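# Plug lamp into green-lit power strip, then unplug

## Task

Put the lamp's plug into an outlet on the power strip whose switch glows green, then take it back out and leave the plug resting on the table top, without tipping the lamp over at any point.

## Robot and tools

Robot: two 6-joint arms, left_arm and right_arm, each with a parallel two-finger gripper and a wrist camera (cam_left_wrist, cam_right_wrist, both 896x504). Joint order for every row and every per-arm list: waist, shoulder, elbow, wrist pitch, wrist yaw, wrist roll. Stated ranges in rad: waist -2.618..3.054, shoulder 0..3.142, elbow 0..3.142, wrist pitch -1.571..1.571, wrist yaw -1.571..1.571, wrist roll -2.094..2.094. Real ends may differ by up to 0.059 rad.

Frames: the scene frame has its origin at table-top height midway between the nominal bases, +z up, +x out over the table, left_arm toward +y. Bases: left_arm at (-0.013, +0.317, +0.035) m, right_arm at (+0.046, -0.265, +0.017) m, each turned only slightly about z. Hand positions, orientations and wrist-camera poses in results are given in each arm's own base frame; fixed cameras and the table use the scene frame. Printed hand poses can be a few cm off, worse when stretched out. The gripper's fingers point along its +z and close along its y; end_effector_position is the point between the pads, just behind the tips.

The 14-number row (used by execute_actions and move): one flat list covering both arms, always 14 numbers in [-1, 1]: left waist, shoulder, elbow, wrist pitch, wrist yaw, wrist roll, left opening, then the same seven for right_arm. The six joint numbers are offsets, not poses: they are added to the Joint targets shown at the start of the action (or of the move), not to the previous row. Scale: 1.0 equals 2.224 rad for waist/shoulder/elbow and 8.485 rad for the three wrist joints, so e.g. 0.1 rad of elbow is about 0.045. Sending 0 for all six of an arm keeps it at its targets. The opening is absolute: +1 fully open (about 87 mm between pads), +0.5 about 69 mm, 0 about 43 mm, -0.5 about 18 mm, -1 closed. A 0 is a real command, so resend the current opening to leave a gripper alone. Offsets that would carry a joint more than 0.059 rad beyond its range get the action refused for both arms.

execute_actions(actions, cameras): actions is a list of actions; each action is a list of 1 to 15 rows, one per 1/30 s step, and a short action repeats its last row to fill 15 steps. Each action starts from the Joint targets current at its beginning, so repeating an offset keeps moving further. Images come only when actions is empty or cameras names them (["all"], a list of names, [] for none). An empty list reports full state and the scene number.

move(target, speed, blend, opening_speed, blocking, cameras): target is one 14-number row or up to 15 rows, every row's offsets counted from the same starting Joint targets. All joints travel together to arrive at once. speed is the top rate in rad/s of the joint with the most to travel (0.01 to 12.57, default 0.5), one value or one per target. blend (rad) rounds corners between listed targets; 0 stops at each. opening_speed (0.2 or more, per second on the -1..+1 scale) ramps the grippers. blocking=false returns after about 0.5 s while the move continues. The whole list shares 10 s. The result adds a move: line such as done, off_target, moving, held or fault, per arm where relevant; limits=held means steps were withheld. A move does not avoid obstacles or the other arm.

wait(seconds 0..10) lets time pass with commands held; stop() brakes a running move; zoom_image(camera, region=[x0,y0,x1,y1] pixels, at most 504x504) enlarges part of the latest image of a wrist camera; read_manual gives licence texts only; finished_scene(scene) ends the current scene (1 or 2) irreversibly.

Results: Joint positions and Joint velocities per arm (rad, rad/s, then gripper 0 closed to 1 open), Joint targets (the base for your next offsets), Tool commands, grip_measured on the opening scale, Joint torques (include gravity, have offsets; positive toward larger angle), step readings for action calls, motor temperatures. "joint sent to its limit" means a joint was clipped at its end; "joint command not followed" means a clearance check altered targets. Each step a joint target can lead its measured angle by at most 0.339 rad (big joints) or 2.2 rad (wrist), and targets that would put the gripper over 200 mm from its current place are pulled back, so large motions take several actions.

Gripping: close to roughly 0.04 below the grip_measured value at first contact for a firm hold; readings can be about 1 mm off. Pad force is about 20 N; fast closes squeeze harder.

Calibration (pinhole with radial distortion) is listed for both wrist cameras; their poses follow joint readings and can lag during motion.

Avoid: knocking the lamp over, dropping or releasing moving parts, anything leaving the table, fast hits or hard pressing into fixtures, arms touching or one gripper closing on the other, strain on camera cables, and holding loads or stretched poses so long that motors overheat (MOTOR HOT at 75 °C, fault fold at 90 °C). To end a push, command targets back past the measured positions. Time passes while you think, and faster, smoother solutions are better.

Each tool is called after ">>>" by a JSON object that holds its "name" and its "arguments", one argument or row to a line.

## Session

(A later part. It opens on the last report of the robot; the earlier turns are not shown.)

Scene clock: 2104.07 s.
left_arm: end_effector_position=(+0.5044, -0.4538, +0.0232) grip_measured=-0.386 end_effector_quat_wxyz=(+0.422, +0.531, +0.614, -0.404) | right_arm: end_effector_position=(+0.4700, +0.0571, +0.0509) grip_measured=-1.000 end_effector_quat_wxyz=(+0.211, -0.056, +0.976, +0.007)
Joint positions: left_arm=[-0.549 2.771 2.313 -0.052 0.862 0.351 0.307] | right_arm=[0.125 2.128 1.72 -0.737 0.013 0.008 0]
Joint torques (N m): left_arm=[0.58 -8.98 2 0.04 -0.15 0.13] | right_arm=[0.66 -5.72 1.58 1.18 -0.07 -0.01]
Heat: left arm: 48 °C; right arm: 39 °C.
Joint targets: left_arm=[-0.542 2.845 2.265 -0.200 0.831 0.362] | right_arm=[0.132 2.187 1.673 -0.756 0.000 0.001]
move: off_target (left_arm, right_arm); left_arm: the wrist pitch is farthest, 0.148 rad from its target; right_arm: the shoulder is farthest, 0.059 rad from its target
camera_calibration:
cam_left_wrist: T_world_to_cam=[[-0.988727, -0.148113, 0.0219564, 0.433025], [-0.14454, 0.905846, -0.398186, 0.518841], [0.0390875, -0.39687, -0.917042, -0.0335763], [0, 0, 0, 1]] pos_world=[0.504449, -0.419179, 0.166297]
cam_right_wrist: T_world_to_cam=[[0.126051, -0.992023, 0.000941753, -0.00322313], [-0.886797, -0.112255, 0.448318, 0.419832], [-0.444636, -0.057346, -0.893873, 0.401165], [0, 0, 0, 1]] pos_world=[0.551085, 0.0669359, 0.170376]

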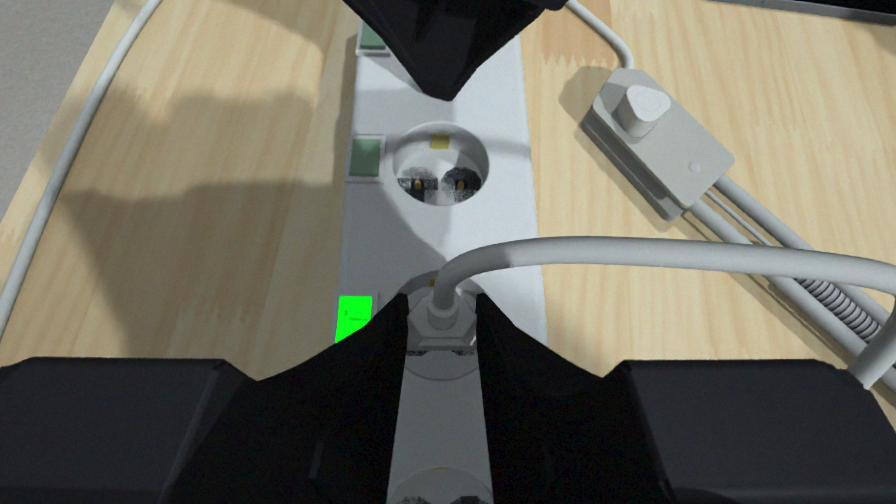

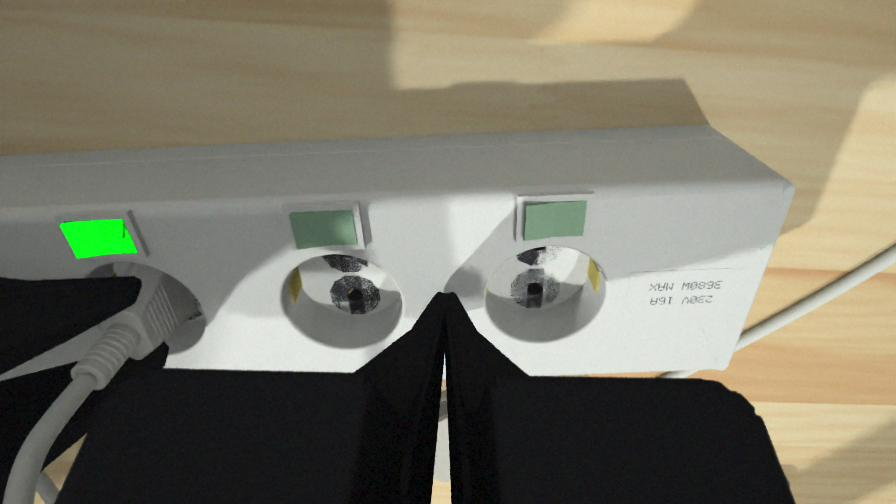

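>>> {"name": "move", "arguments": {
  "target": [-0.0036, 0.009, -0.0027, 0.0012, 0, 0, -0.48, 0, 0, 0, 0, 0, 0, -1],
  "speed": 0.1,
  "cameras": ["cam_left_wrist", "cam_right_wrist"]
}}

>>> {"name": "zoom_image", "arguments": {
  "camera": "cam_right_wrist",
  "region": [70, 250, 210, 390]
}}

>>> {"name": "zoom_image", "arguments": {
  "camera": "cam_left_wrist",
  "region": [366, 260, 516, 420]
}}

Scene clock: 2123.37 s.
left_arm: end_effector_position=(+0.5031, -0.4551, +0.0222) grip_measured=-0.386 end_effector_quat_wxyz=(+0.423, +0.534, +0.608, -0.409) | right_arm: end_effector_position=(+0.4700, +0.0571, +0.0509) grip_measured=-1.000 end_effector_quat_wxyz=(+0.211, -0.056, +0.976, +0.007)
Joint positions: left_arm=[-0.549 2.777 2.313 -0.038 0.877 0.351 0.307] | right_arm=[0.125 2.128 1.72 -0.737 0.013 0.008 0]
Joint torques (N m): left_arm=[-0.08 -7.65 1.54 -0.02 -0.24 0.14] | right_arm=[0.7 -5.7 1.52 1.18 -0.08 -0.01]
Heat: left arm: 49 °C; right arm: 39 °C.
Joint targets: left_arm=[-0.550 2.865 2.259 -0.190 0.831 0.362] | right_arm=[0.132 2.187 1.673 -0.756 0.000 0.001]
move: off_target (left_arm, right_arm); left_arm: the wrist pitch is farthest, 0.151 rad from its target; right_arm: the shoulder is farthest, 0.059 rad from its target
camera_calibration:
cam_left_wrist: T_world_to_cam=[[-0.990588, -0.135285, 0.0208253, 0.438373], [-0.131979, 0.903664, -0.407397, 0.512367], [0.0362957, -0.406311, -0.913014, -0.0380232], [0, 0, 0, 1]] pos_world=[0.503248, -0.419152, 0.164892]
cam_right_wrist: T_world_to_cam=[[0.126051, -0.992023, 0.000941753, -0.00322313], [-0.886797, -0.112255, 0.448318, 0.419832], [-0.444636, -0.057346, -0.893873, 0.401165], [0, 0, 0, 1]] pos_world=[0.551085, 0.0669359, 0.170376]

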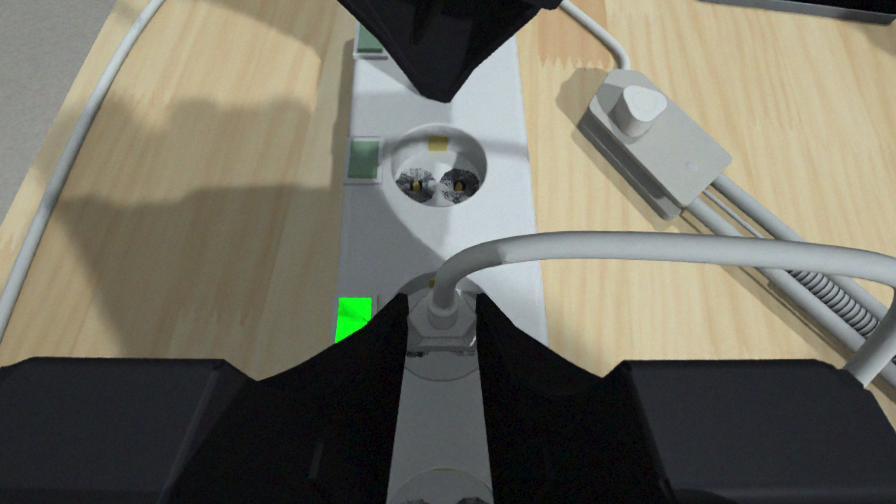

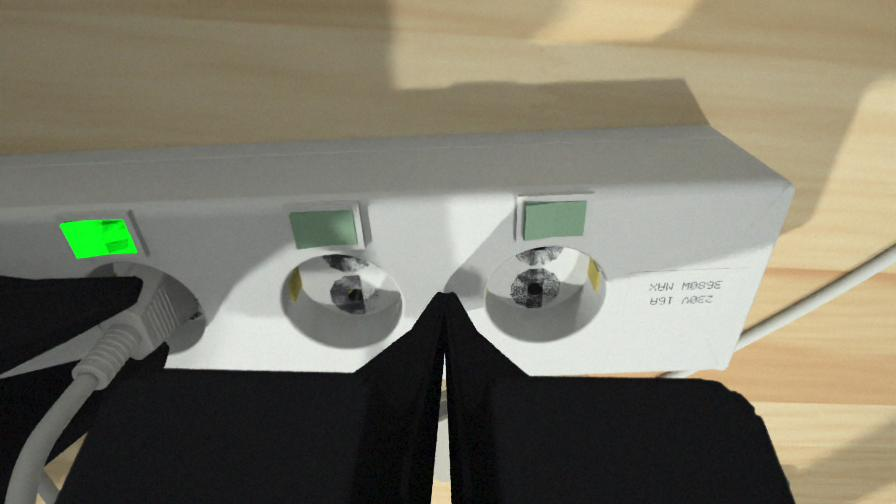

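Scaled by 3.600.

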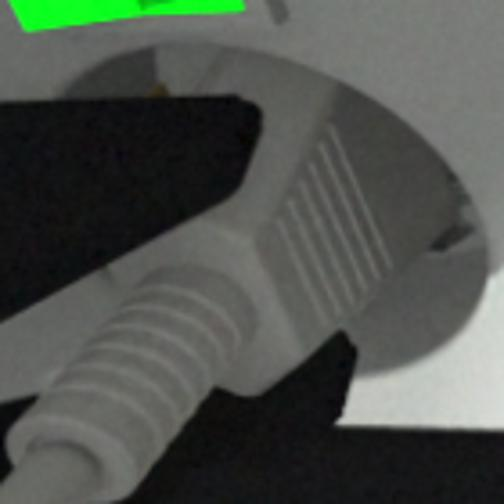

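Scaled by 3.150.

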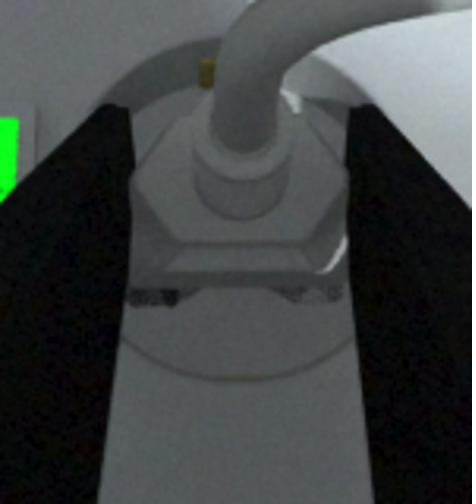

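>>> {"name": "move", "arguments": {
  "target": [0, 0.0054, -0.0027, -0.0024, 0, 0, -0.48, 0, 0, 0, 0, 0, 0, -1],
  "speed": 0.1,
  "cameras": ["cam_left_wrist", "cam_right_wrist"]
}}

>>> {"name": "zoom_image", "arguments": {
  "camera": "cam_right_wrist",
  "region": [110, 260, 210, 360]
}}

>>> {"name": "zoom_image", "arguments": {
  "camera": "cam_left_wrist",
  "region": [391, 300, 491, 400]
}}

Scene clock: 2144.53 s.
left_arm: end_effector_position=(+0.5023, -0.4555, +0.0214) grip_measured=-0.386 end_effector_quat_wxyz=(+0.422, +0.535, +0.606, -0.411) | right_arm: end_effector_position=(+0.4700, +0.0571, +0.0509) grip_measured=-1.000 end_effector_quat_wxyz=(+0.211, -0.056, +0.976, +0.007)
Joint positions: left_arm=[-0.549 2.779 2.31 -0.032 0.883 0.351 0.307] | right_arm=[0.125 2.128 1.72 -0.737 0.013 0.008 0]
Joint torques (N m): left_arm=[0.02 -6.68 1.17 -0.26 -0.41 0.13] | right_arm=[0.68 -5.72 1.48 1.18 -0.06 0]
Heat: left arm: 47 °C; right arm: 39 °C.
Joint targets: left_arm=[-0.550 2.876 2.253 -0.210 0.831 0.362] | right_arm=[0.132 2.187 1.673 -0.756 0.000 0.001]
move: off_target (left_arm, right_arm); left_arm: the wrist pitch is farthest, 0.178 rad from its target; right_arm: the shoulder is farthest, 0.059 rad from its target
camera_calibration:
cam_left_wrist: T_world_to_cam=[[-0.99129, -0.129986, 0.0211791, 0.44024], [-0.12717, 0.902921, -0.410562, 0.50955], [0.0342441, -0.409679, -0.911587, -0.0392581], [0, 0, 0, 1]] pos_world=[0.502549, -0.418942, 0.164091]
cam_right_wrist: T_world_to_cam=[[0.126051, -0.992023, 0.000941753, -0.00322313], [-0.886797, -0.112255, 0.448318, 0.419832], [-0.444636, -0.057346, -0.893873, 0.401165], [0, 0, 0, 1]] pos_world=[0.551085, 0.0669359, 0.170376]

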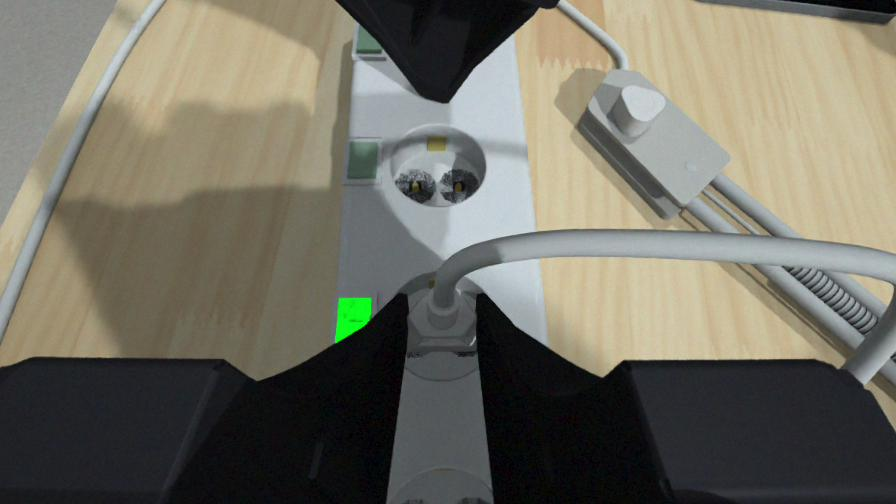

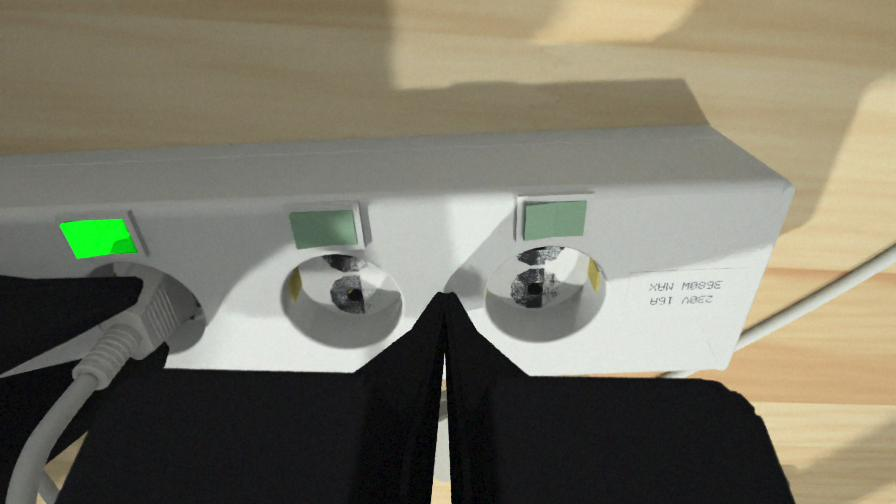

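Scaled by 5.040.

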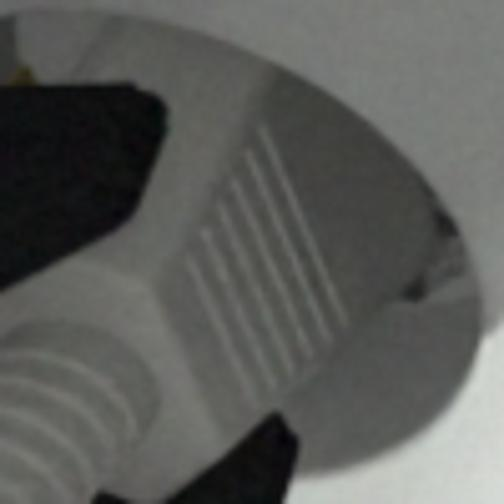

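Scaled by 5.040.

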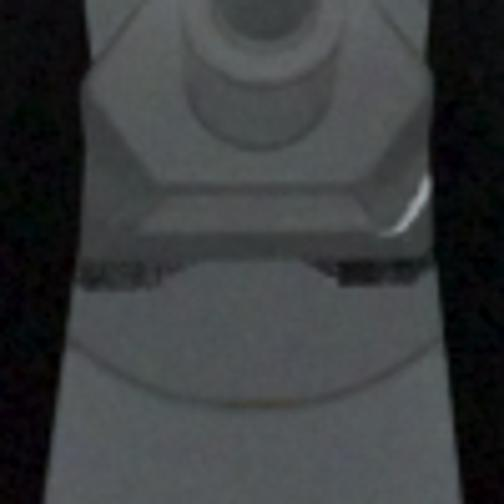

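>>> {"name": "zoom_image", "arguments": {
  "camera": "cam_right_wrist",
  "region": [160, 290, 210, 340]
}}

Scaled by 10.080.

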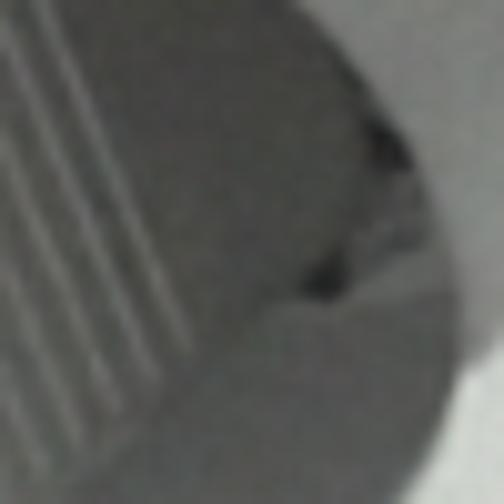

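>>> {"name": "move", "arguments": {
  "target": [0, 0, 0, 0, -0.0059, 0, -0.48, 0, 0, 0, 0, 0, 0, -1],
  "speed": 0.2,
  "cameras": ["cam_left_wrist", "cam_right_wrist"]
}}

>>> {"name": "zoom_image", "arguments": {
  "camera": "cam_right_wrist",
  "region": [110, 260, 210, 360]
}}

>>> {"name": "zoom_image", "arguments": {
  "camera": "cam_left_wrist",
  "region": [391, 300, 491, 400]
}}

Scene clock: 2219.63 s.
left_arm: end_effector_position=(+0.5027, -0.4554, +0.0213) grip_measured=-0.386 end_effector_quat_wxyz=(+0.423, +0.534, +0.606, -0.410) | right_arm: end_effector_position=(+0.4700, +0.0571, +0.0509) grip_measured=-1.000 end_effector_quat_wxyz=(+0.211, -0.056, +0.976, +0.007)
Joint positions: left_arm=[-0.549 2.779 2.31 -0.032 0.88 0.351 0.307] | right_arm=[0.125 2.128 1.72 -0.737 0.013 0.008 0]
Joint torques (N m): left_arm=[-0.01 -6.75 1.54 -0.23 -0.88 0.11] | right_arm=[0.62 -5.67 1.52 1.18 -0.08 -0.01]
Motor temperatures (°C): left_arm=[23 40 33 23 23 22 23] | right_arm=[22 39 30 24 23 24 24]
Heat: left arm: 40 °C; right arm: 39 °C.
Joint targets: left_arm=[-0.550 2.876 2.253 -0.210 0.781 0.362] | right_arm=[0.132 2.187 1.673 -0.756 0.000 0.001]
move: off_target (left_arm, right_arm); left_arm: the wrist pitch is farthest, 0.178 rad from its target; right_arm: the shoulder is farthest, 0.059 rad from its target
camera_calibration:
cam_left_wrist: T_world_to_cam=[[-0.991001, -0.132339, 0.0200978, 0.43957], [-0.128897, 0.902975, -0.409905, 0.510423], [0.0360985, -0.408806, -0.911907, -0.0399166], [0, 0, 0, 1]] pos_world=[0.502847, -0.419045, 0.16399]
cam_right_wrist: T_world_to_cam=[[0.126051, -0.992023, 0.000941753, -0.00322313], [-0.886797, -0.112255, 0.448318, 0.419832], [-0.444636, -0.057346, -0.893873, 0.401165], [0, 0, 0, 1]] pos_world=[0.551085, 0.0669359, 0.170376]

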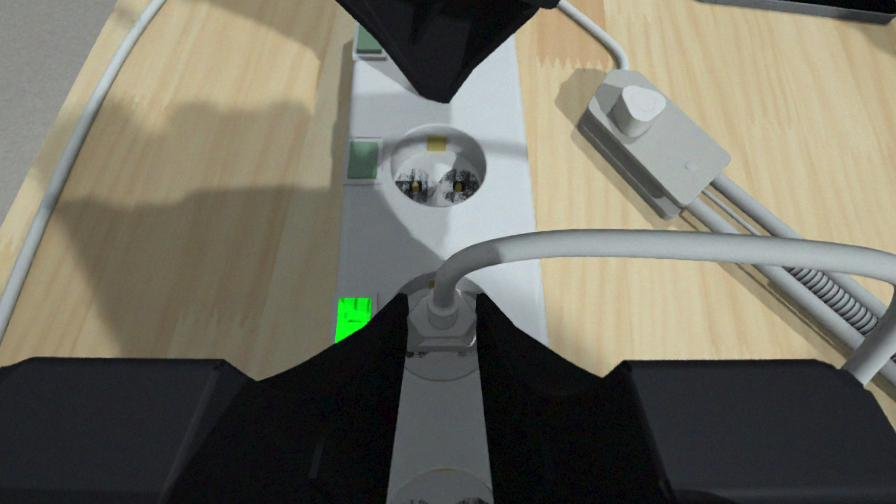

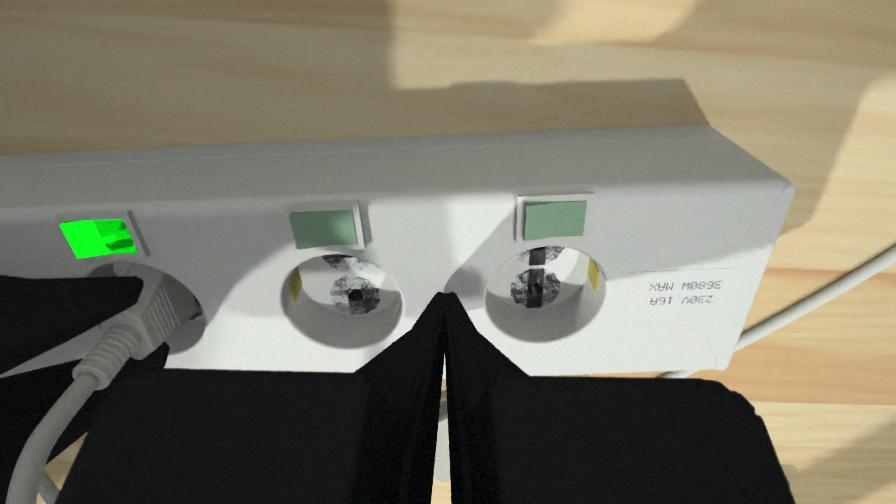

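Scaled by 5.040.

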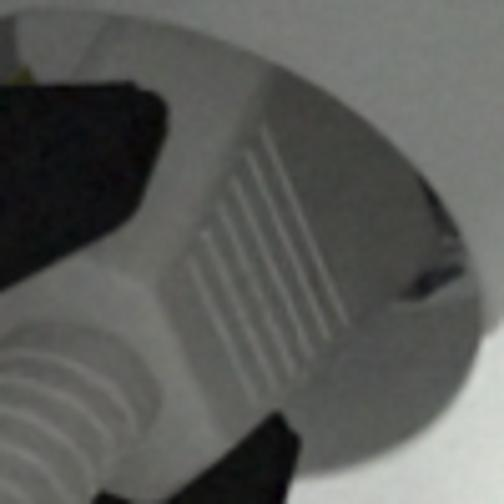

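Scaled by 5.040.

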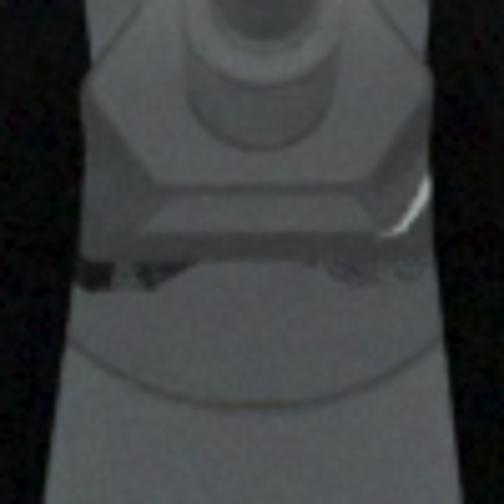

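>>> {"name": "move", "arguments": {
  "target": [
    [0, 0, 0, 0, -0.0047, 0.007, -0.48, 0, 0, 0, 0, 0, 0, -1],
    [0, 0, 0, 0, 0.002, -0.007, -0.48, 0, 0, 0, 0, 0, 0, -1],
    [0, 0, 0, 0, -0.002, 0, -0.48, 0, 0, 0, 0, 0, 0, -1]
  ],
  "speed": 0.2,
  "blend": 0.02,
  "cameras": ["cam_left_wrist", "cam_right_wrist"]
}}

>>> {"name": "zoom_image", "arguments": {
  "camera": "cam_right_wrist",
  "region": [110, 260, 210, 360]
}}

>>> {"name": "zoom_image", "arguments": {
  "camera": "cam_left_wrist",
  "region": [391, 300, 491, 400]
}}

Scene clock: 2328.30 s.
left_arm: end_effector_position=(+0.5033, -0.4552, +0.0211) grip_measured=-0.386 end_effector_quat_wxyz=(+0.422, +0.530, +0.611, -0.410) | right_arm: end_effector_position=(+0.4700, +0.0571, +0.0509) grip_measured=-1.000 end_effector_quat_wxyz=(+0.211, -0.056, +0.976, +0.007)
Joint positions: left_arm=[-0.549 2.779 2.31 -0.031 0.874 0.339 0.307] | right_arm=[0.125 2.128 1.72 -0.737 0.013 0.008 0]
Joint torques (N m): left_arm=[-0.09 -6.74 1.44 -0.28 -0.95 0.23] | right_arm=[0.55 -5.68 1.58 1.18 -0.08 -0.01]
Heat: left arm: 37 °C; right arm: 39 °C.
Joint targets: left_arm=[-0.550 2.876 2.253 -0.210 0.764 0.361] | right_arm=[0.132 2.187 1.673 -0.756 0.000 0.001]
move: off_target (left_arm, right_arm); left_arm: the wrist pitch is farthest, 0.179 rad from its target; right_arm: the shoulder is farthest, 0.059 rad from its target
camera_calibration:
cam_left_wrist: T_world_to_cam=[[-0.989562, -0.141181, 0.0289079, 0.435211], [-0.140633, 0.902257, -0.407621, 0.515703], [0.0314659, -0.407432, -0.912694, -0.0370674], [0, 0, 0, 1]] pos_world=[0.504359, -0.418955, 0.163799]
cam_right_wrist: T_world_to_cam=[[0.126051, -0.992023, 0.000941753, -0.00322313], [-0.886797, -0.112255, 0.448318, 0.419832], [-0.444636, -0.057346, -0.893873, 0.401165], [0, 0, 0, 1]] pos_world=[0.551085, 0.0669359, 0.170376]

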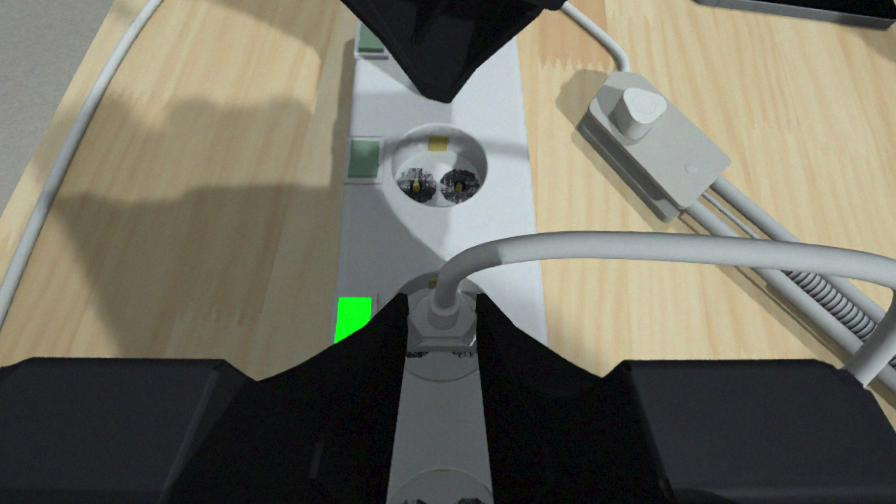

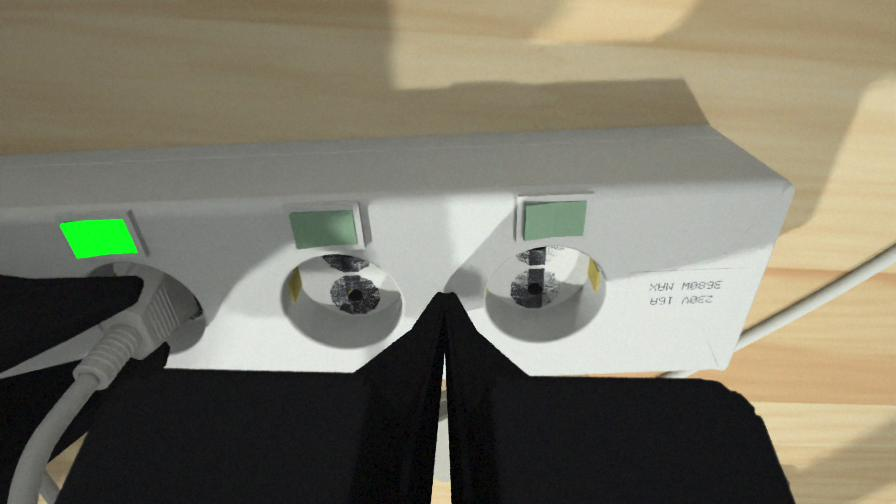

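Scaled by 5.040.

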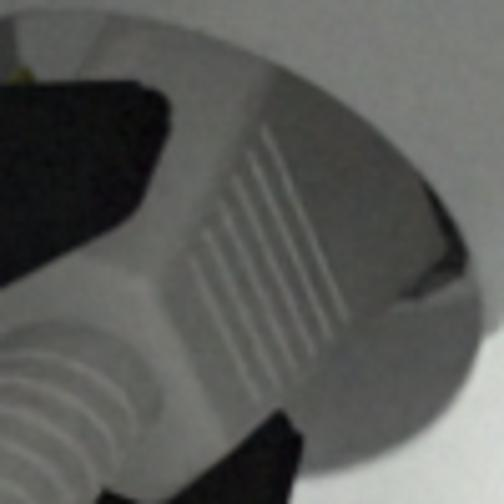

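Scaled by 5.040.

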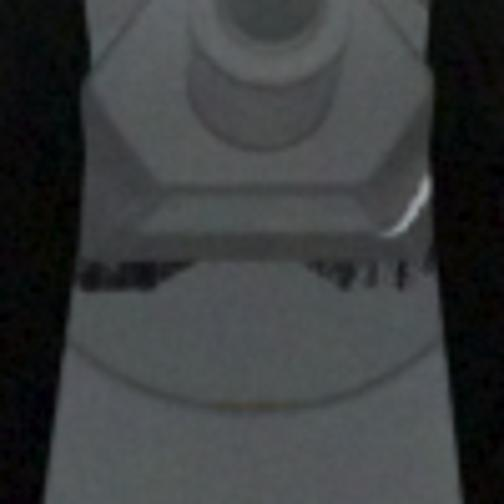

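>>> {"name": "move", "arguments": {
  "target": [
    [0.0004, -0.0841, 0.0459, 0.0364, 0.0183, 0.0092, -0.48, 0, 0, 0, 0, 0, 0, -1],
    [0.0004, -0.0841, 0.0459, 0.0364, 0.0113, -0.0144, -0.48, 0, 0, 0, 0, 0, 0, -1],
    [0.0004, -0.0841, 0.0459, 0.0364, 0.0183, 0.0092, -0.48, 0, 0, 0, 0, 0, 0, -1],
    [0.0004, -0.0841, 0.0459, 0.0364, 0.0163, 0, -0.48, 0, 0, 0, 0, 0, 0, -1]
  ],
  "speed": 0.3,
  "blend": 0.03,
  "cameras": ["cam_left_wrist", "cam_right_wrist"]
}}

Scene clock: 2348.27 s.
left_arm: end_effector_position=(+0.5058, -0.4588, +0.0333) grip_measured=-0.388 end_effector_quat_wxyz=(+0.441, +0.541, +0.587, -0.410) | right_arm: end_effector_position=(+0.4710, +0.0571, +0.0511) grip_measured=-1.000 end_effector_quat_wxyz=(+0.213, -0.057, +0.975, +0.007)
Joint positions: left_arm=[-0.549 2.771 2.31 0.007 0.893 0.36 0.306] | right_arm=[0.125 2.128 1.72 -0.733 0.013 0.005 0]
Joint torques (N m): left_arm=[-0.06 -23.61 9.14 2.27 0.21 0.04] | right_arm=[0.64 -5.67 1.54 1.14 -0.07 0.03]
Heat: left arm: 41 °C; right arm: 39 °C.
Joint targets: left_arm=[-0.549 2.690 2.356 0.099 0.902 0.362] | right_arm=[0.132 2.187 1.673 -0.756 0.000 0.001]
move: off_target (left_arm, right_arm); left_arm: the wrist pitch is farthest, 0.092 rad from its target; right_arm: the shoulder is farthest, 0.059 rad from its target
camera_calibration:
cam_left_wrist: T_world_to_cam=[[-0.992709, -0.118687, -0.0210288, 0.450369], [-0.0973615, 0.892404, -0.440608, 0.498954], [0.0710608, -0.435348, -0.897453, -0.060812], [0, 0, 0, 1]] pos_world=[0.499985, -0.41829, 0.174738]
cam_right_wrist: T_world_to_cam=[[0.128457, -0.991713, 0.00206088, -0.00462964], [-0.888416, -0.114153, 0.444618, 0.421687], [-0.440698, -0.0589451, -0.895718, 0.400187], [0, 0, 0, 1]] pos_world=[0.55159, 0.0671344, 0.170974]

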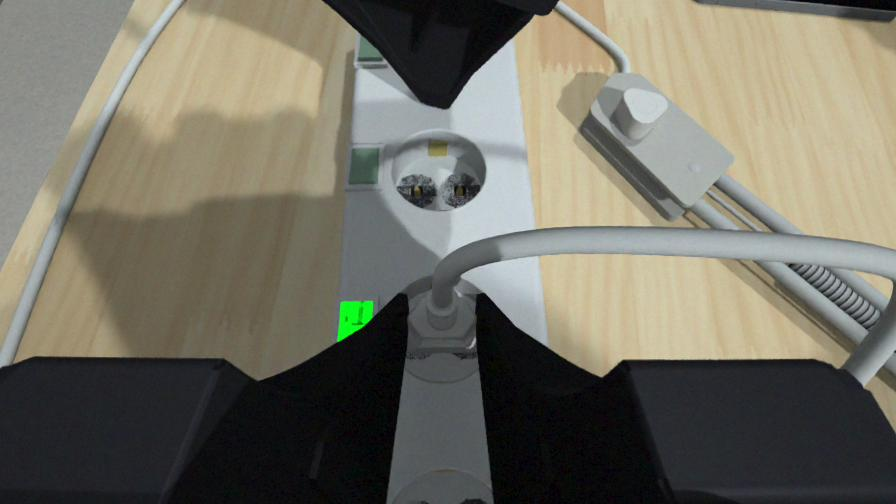

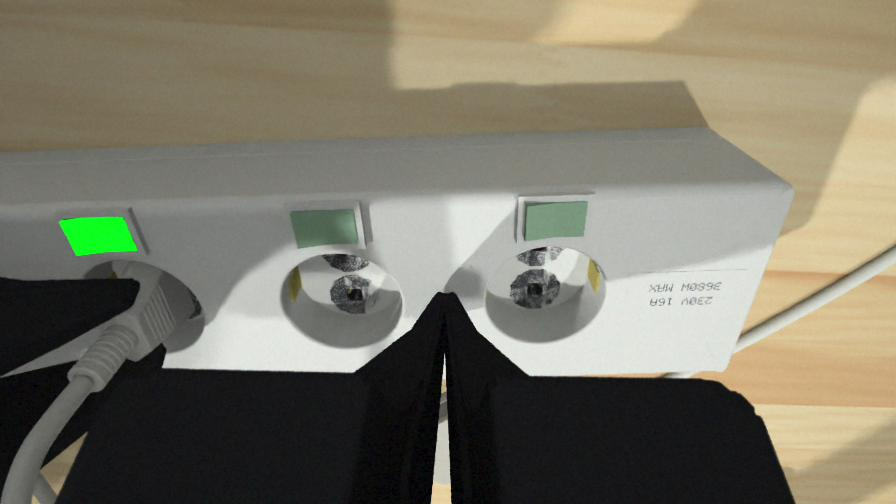

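>>> {"name": "move", "arguments": {
  "target": [
    [0.0016, -0.0135, 0, 0, 0.004, -0.0118, -0.48, 0, 0, 0, 0, 0, 0, -1],
    [0.0016, -0.0135, 0, 0, -0.006, 0.0118, -0.48, 0, 0, 0, 0, 0, 0, -1],
    [0.0016, -0.0135, 0, 0, 0.004, -0.0118, -0.48, 0, 0, 0, 0, 0, 0, -1],
    [0.0016, -0.0135, 0, 0, 0, 0, -0.48, 0, 0, 0, 0, 0, 0, -1]
  ],
  "speed": 0.4,
  "blend": 0.03,
  "cameras": ["cam_left_wrist", "cam_right_wrist"]
}}

Scene clock: 2360.77 s.
left_arm: end_effector_position=(+0.5082, -0.4576, +0.0373) grip_measured=-0.388 end_effector_quat_wxyz=(+0.440, +0.530, +0.600, -0.406) | right_arm: end_effector_position=(+0.4733, +0.0573, +0.0518) grip_measured=-1.000 end_effector_quat_wxyz=(+0.218, -0.057, +0.974, +0.008)
Joint positions: left_arm=[-0.549 2.76 2.31 -0.004 0.869 0.334 0.306] | right_arm=[0.125 2.128 1.72 -0.724 0.013 0.004 0]
Joint torques (N m): left_arm=[0.42 -25.54 9.24 2.35 0.47 0.3] | right_arm=[0.59 -5.72 1.57 1.06 -0.08 0.03]
Motor temperatures (°C): left_arm=[23 61 34 28 24 22 23] | right_arm=[22 39 29 24 23 24 24]
Heat: left arm: 61 °C; right arm: 39 °C.
Joint targets: left_arm=[-0.546 2.660 2.356 0.099 0.903 0.362] | right_arm=[0.132 2.187 1.673 -0.756 0.000 0.001]
move: off_target (left_arm, right_arm); left_arm: the wrist pitch is farthest, 0.103 rad from its target; right_arm: the shoulder is farthest, 0.059 rad from its target
camera_calibration:
cam_left_wrist: T_world_to_cam=[[-0.98911, -0.147147, -0.00303484, 0.437518], [-0.131369, 0.891973, -0.432581, 0.516716], [0.0663602, -0.427472, -0.90159, -0.0507889], [0, 0, 0, 1]] pos_world=[0.504005, -0.418228, 0.179059]
cam_right_wrist: T_world_to_cam=[[0.129121, -0.991626, 0.00236129, -0.00500113], [-0.892378, -0.115159, 0.436349, 0.425761], [-0.432423, -0.0584491, -0.899774, 0.398035], [0, 0, 0, 1]] pos_world=[0.552705, 0.0673358, 0.172373]

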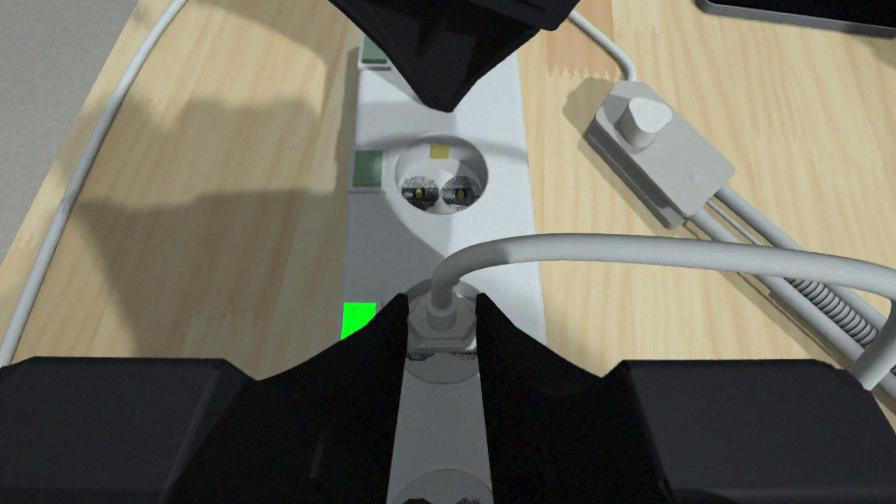

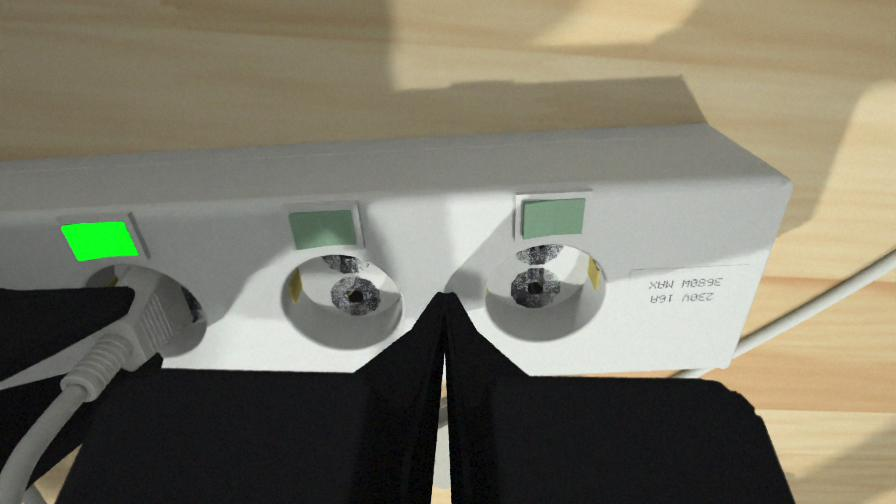

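>>> {"name": "move", "arguments": {
  "target": [
    [0, -0.0045, 0.012, 0.007, 0.006, -0.014, -0.48, 0, 0, 0, 0, 0, 0, -1],
    [0, -0.0045, 0.012, 0.007, -0.006, 0.014, -0.48, 0, 0, 0, 0, 0, 0, -1],
    [0, -0.0045, 0.012, 0.007, 0.006, -0.014, -0.48, 0, 0, 0, 0, 0, 0, -1],
    [0, -0.0045, 0.012, 0.007, 0, 0, -0.48, 0, 0, 0, 0, 0, 0, -1]
  ],
  "speed": 0.5,
  "blend": 0.03,
  "cameras": ["cam_left_wrist", "cam_right_wrist"]
}}

Scene clock: 2370.47 s.
left_arm: end_effector_position=(+0.5212, -0.4702, +0.1357) grip_measured=-0.388 end_effector_quat_wxyz=(+0.533, +0.550, +0.506, -0.396) | right_arm: end_effector_position=(+0.4733, +0.0573, +0.0518) grip_measured=-1.000 end_effector_quat_wxyz=(+0.218, -0.057, +0.974, +0.008)
Joint positions: left_arm=[-0.548 2.682 2.363 0.126 0.909 0.339 0.306] | right_arm=[0.125 2.128 1.72 -0.724 0.013 0.004 0]
Joint torques (N m): left_arm=[0.24 -19.08 7.3 1.76 -0.04 0.27] | right_arm=[0.65 -5.72 1.57 1.06 -0.08 0.02]
Motor temperatures (°C): left_arm=[23 73 36 30 24 22 23] | right_arm=[22 39 29 24 23 24 24]
Heat: left arm: 73 °C; right arm: 39 °C.
Joint targets: left_arm=[-0.546 2.650 2.382 0.158 0.902 0.362] | right_arm=[0.132 2.187 1.673 -0.756 0.000 0.001]
move: off_target (right_arm); right_arm: the shoulder is farthest, 0.059 rad from its target
camera_calibration:
cam_left_wrist: T_world_to_cam=[[-0.971501, -0.124469, -0.201728, 0.477244], [0.0137576, 0.819995, -0.572205, 0.481705], [0.236638, -0.558673, -0.794913, -0.133171], [0, 0, 0, 1]] pos_world=[0.488529, -0.409992, 0.266048]
cam_right_wrist: T_world_to_cam=[[0.129121, -0.991626, 0.00236129, -0.00500113], [-0.892378, -0.115159, 0.436349, 0.425761], [-0.432423, -0.0584491, -0.899774, 0.398035], [0, 0, 0, 1]] pos_world=[0.552705, 0.0673358, 0.172373]

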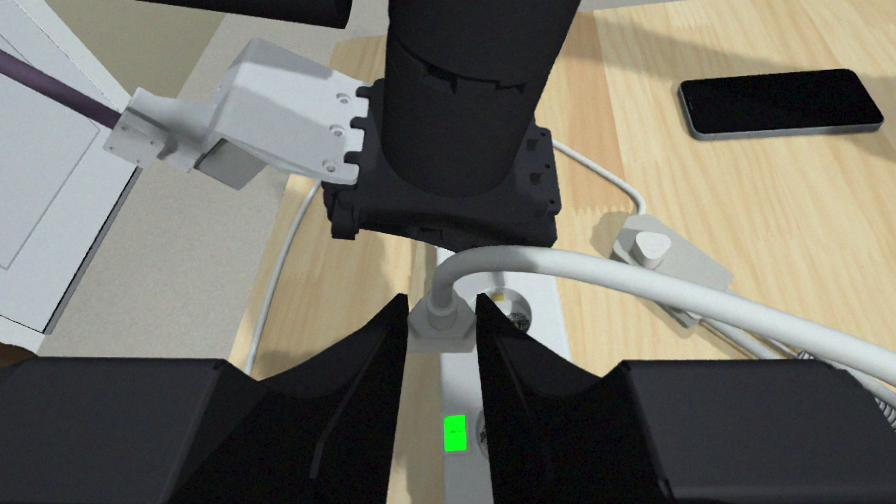

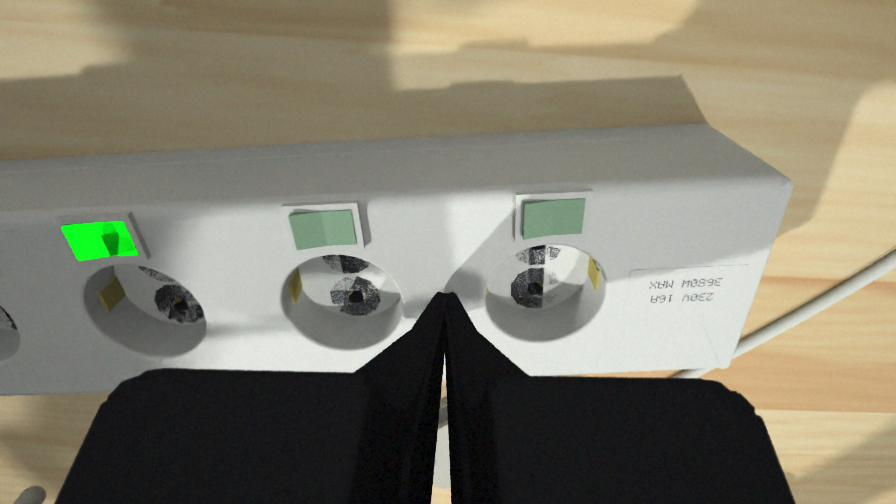

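>>> {"name": "move", "arguments": {
  "target": [
    [0.0041, -0.1049, -0.1638, 0.0136, -0.0213, -0.0085, -0.48, 0, -0.0306, 0.027, 0.0014, 0, 0, -1],
    [0.0207, -0.5243, -0.8192, 0.0682, -0.1063, -0.0427, -0.48, 0, -0.0405, 0.0863, -0.0171, 0, 0, -1]
  ],
  "speed": 0.6,
  "blend": 0.1,
  "cameras": ["cam_left_wrist", "cam_right_wrist"]
}}

Scene clock: 2412.67 s.
left_arm: end_effector_position=(+0.3714, -0.2105, +0.1110) grip_measured=-0.388 end_effector_quat_wxyz=(+0.591, +0.208, +0.763, -0.160) | right_arm: end_effector_position=(+0.4704, +0.0570, +0.0812) grip_measured=-1.000 end_effector_quat_wxyz=(+0.206, -0.058, +0.977, +0.007)
Joint positions: left_arm=[-0.507 1.508 0.565 0.69 0.023 0.009 0.306] | right_arm=[0.125 2.126 1.84 -0.869 0.013 0.004 0]
Joint torques (N m): left_arm=[0.8 -8.2 4.7 2.05 -0.3 -0.15] | right_arm=[0.62 -14.02 8.13 0.99 -0.06 0.03]
Motor temperatures (°C): left_arm=[23 75 36 32 24 22 23] | right_arm=[22 39 29 24 23 24 24]
Heat: left arm: 75 °C; right arm: 39 °C. Fold the left arm in close to its base, or ease its load, before you think long.
Joint targets: left_arm=[-0.500 1.483 0.560 0.737 0.000 -0.001] | right_arm=[0.132 2.097 1.865 -0.901 0.000 0.001]
MOTOR HOT: the shoulder of the left arm reports 75 °C; the controller's stop level is 90 °C. To cool a motor, set the load down, stop pushing, or move to a pose that needs little force.
move: off_target (left_arm); left_arm: the wrist pitch is farthest, 0.047 rad from its target
camera_calibration:
cam_left_wrist: T_world_to_cam=[[-0.47078, -0.881879, -0.0256101, -0.00600739], [-0.776193, 0.427811, -0.463144, 0.455428], [0.419393, -0.19816, -0.885913, 0.0458816], [0, 0, 0, 1]] pos_world=[0.33143, -0.191043, 0.251422]
cam_right_wrist: T_world_to_cam=[[0.12917, -0.99162, 0.00225764, -0.00505948], [-0.882044, -0.113855, 0.457204, 0.403623], [-0.453116, -0.0610482, -0.889359, 0.432336], [0, 0, 0, 1]] pos_world=[0.552565, 0.0673308, 0.199976]

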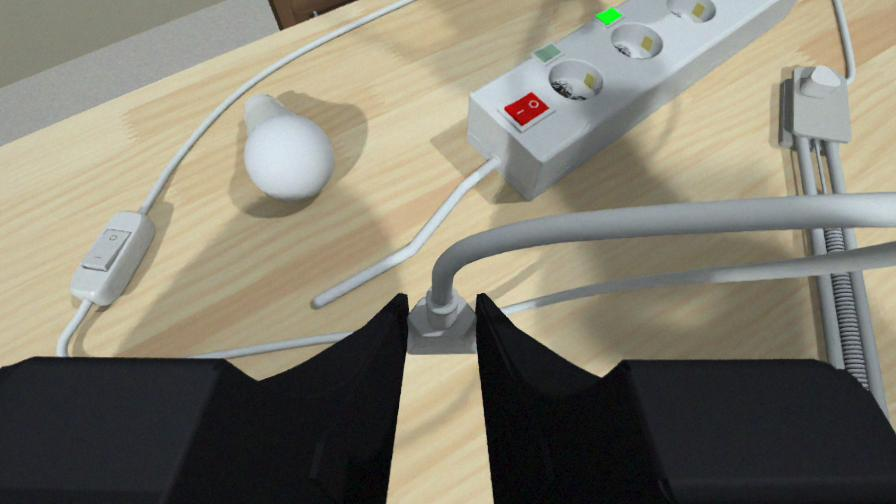

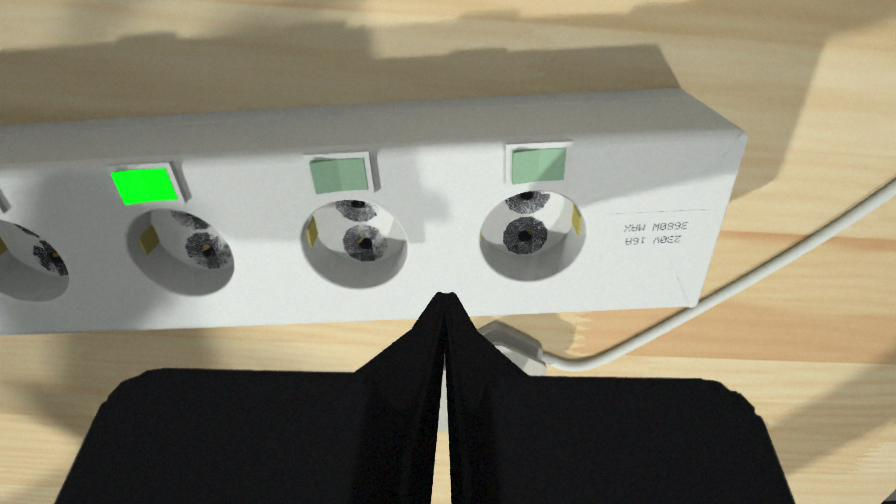

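>>> {"name": "move", "arguments": {
  "target": [
    [0, 0, 0, 0, 0, 0, -0.48, -0.0054, -0.2909, -0.2091, 0.0355, 0, 0, -1],
    [0, 0, 0, 0, 0, 0, -0.48, 0.098, -0.5382, -0.3889, 0.0708, 0, 0, -1]
  ],
  "speed": 0.5,
  "blend": 0.1,
  "cameras": []
}}

Scene clock: 2513.67 s.
left_arm: end_effector_position=(+0.3715, -0.2105, +0.1112) grip_measured=-0.388 end_effector_quat_wxyz=(+0.591, +0.208, +0.763, -0.160) | right_arm: end_effector_position=(+0.3107, +0.1089, +0.3197) grip_measured=-1.000 end_effector_quat_wxyz=(+0.627, -0.126, +0.762, +0.105)
Joint positions: left_arm=[-0.507 1.508 0.565 0.69 0.022 0.008 0.306] | right_arm=[0.344 0.901 1.018 -0.311 0.013 0.004 0]
Joint torques (N m): left_arm=[0.69 -8.32 4.78 2.15 -0.3 -0.09] | right_arm=[0.62 -1.24 4.57 2.5 -0.09 0.04]
Motor temperatures (°C): left_arm=[23 43 35 38 23 22 23] | right_arm=[22 58 34 24 23 24 24]
Heat: left arm: 43 °C; right arm: 58 °C.
Joint targets: left_arm=[-0.500 1.483 0.560 0.737 0.000 -0.001] | right_arm=[0.350 0.900 1.000 -0.300 0.000 0.001]
MOTOR HOT: cleared for the motors of the left arm.
move: off_target (left_arm); left_arm: the wrist pitch is farthest, 0.047 rad from its target
No camera images: "cameras" was empty.

>>> {"name": "move", "arguments": {
  "target": [-0.0854, 0.3862, 0.6515, -0.2402, -0.0189, 0.1427, -0.48, 0, 0, 0, 0, 0, 0, -1],
  "speed": 0.7,
  "cameras": ["cam_left_wrist", "cam_right_wrist"]
}}

Scene clock: 2522.87 s.
left_arm: end_effector_position=(+0.3662, -0.2180, +0.0353) grip_measured=-0.388 end_effector_quat_wxyz=(-0.051, +0.807, +0.586, +0.059) | right_arm: end_effector_position=(+0.3108, +0.1089, +0.3198) grip_measured=-1.000 end_effector_quat_wxyz=(+0.627, -0.126, +0.762, +0.105)
Joint positions: left_arm=[-0.685 2.335 1.983 -1.288 -0.141 1.195 0.306] | right_arm=[0.344 0.901 1.018 -0.311 0.013 0.004 0]
Joint torques (N m): left_arm=[-0.29 -11.88 6.78 -0.09 -0.32 0.18] | right_arm=[0.61 -1.18 4.56 2.49 -0.07 0.02]
Heat: left arm: 43 °C; right arm: 54 °C.
Joint targets: left_arm=[-0.690 2.342 2.009 -1.301 -0.160 1.210] | right_arm=[0.350 0.900 1.000 -0.300 0.000 0.001]
move: done
camera_calibration:
cam_left_wrist: T_world_to_cam=[[-0.944693, 0.326553, -0.0303152, 0.420162], [0.154518, 0.524722, 0.837133, 0.0540019], [0.289275, 0.786149, -0.546159, 0.229682], [0, 0, 0, 1]] pos_world=[0.322139, -0.346106, 0.0929734]
cam_right_wrist: T_world_to_cam=[[0.337576, -0.941286, 0.00492735, -0.00453922], [-0.83131, -0.300582, -0.46752, 0.459965], [0.441551, 0.153727, -0.883969, 0.272127], [0, 0, 0, 1]] pos_world=[0.263747, 0.0921509, 0.455617]

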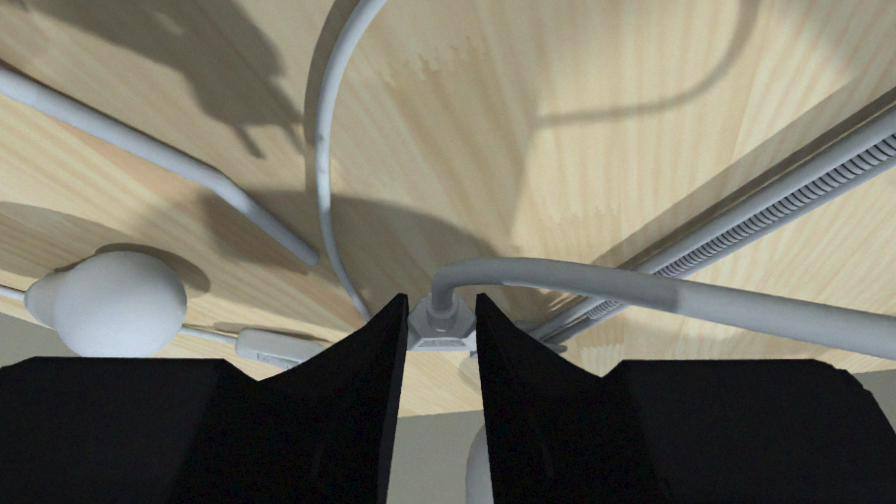

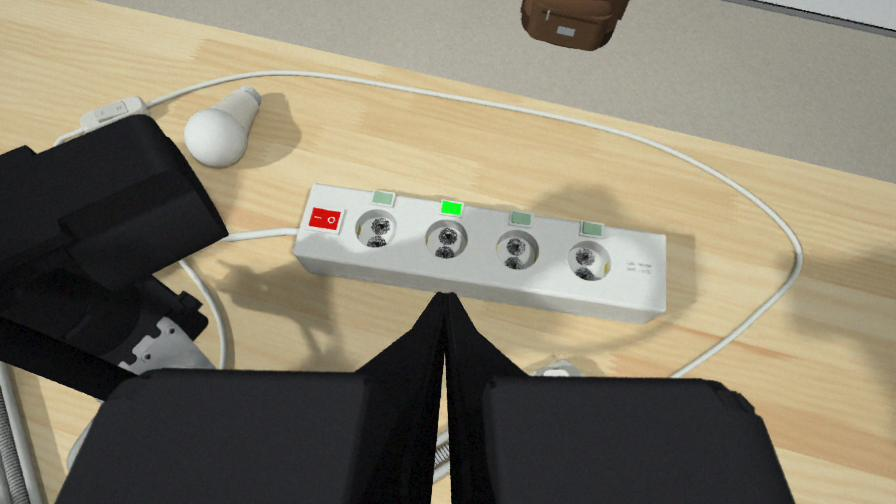

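>>> {"name": "zoom_image", "arguments": {
  "camera": "cam_left_wrist",
  "region": [391, 260, 491, 360]
}}

>>> {"name": "zoom_image", "arguments": {
  "camera": "cam_right_wrist",
  "region": [0, 120, 280, 400]
}}

Scaled by 5.040.

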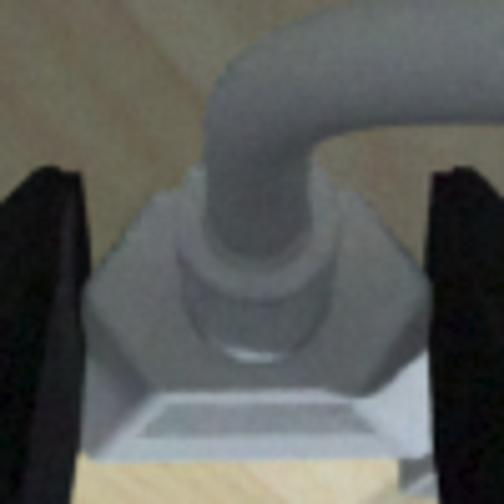

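Scaled by 1.800.

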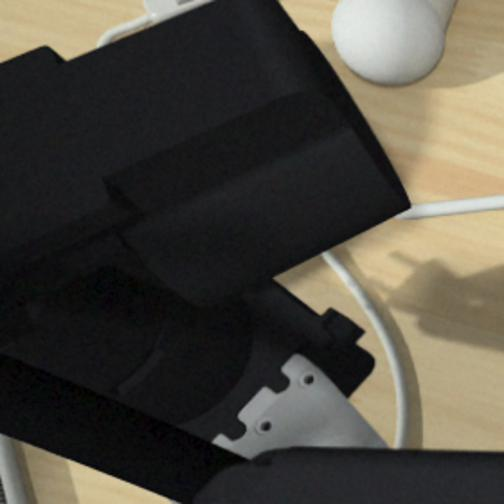

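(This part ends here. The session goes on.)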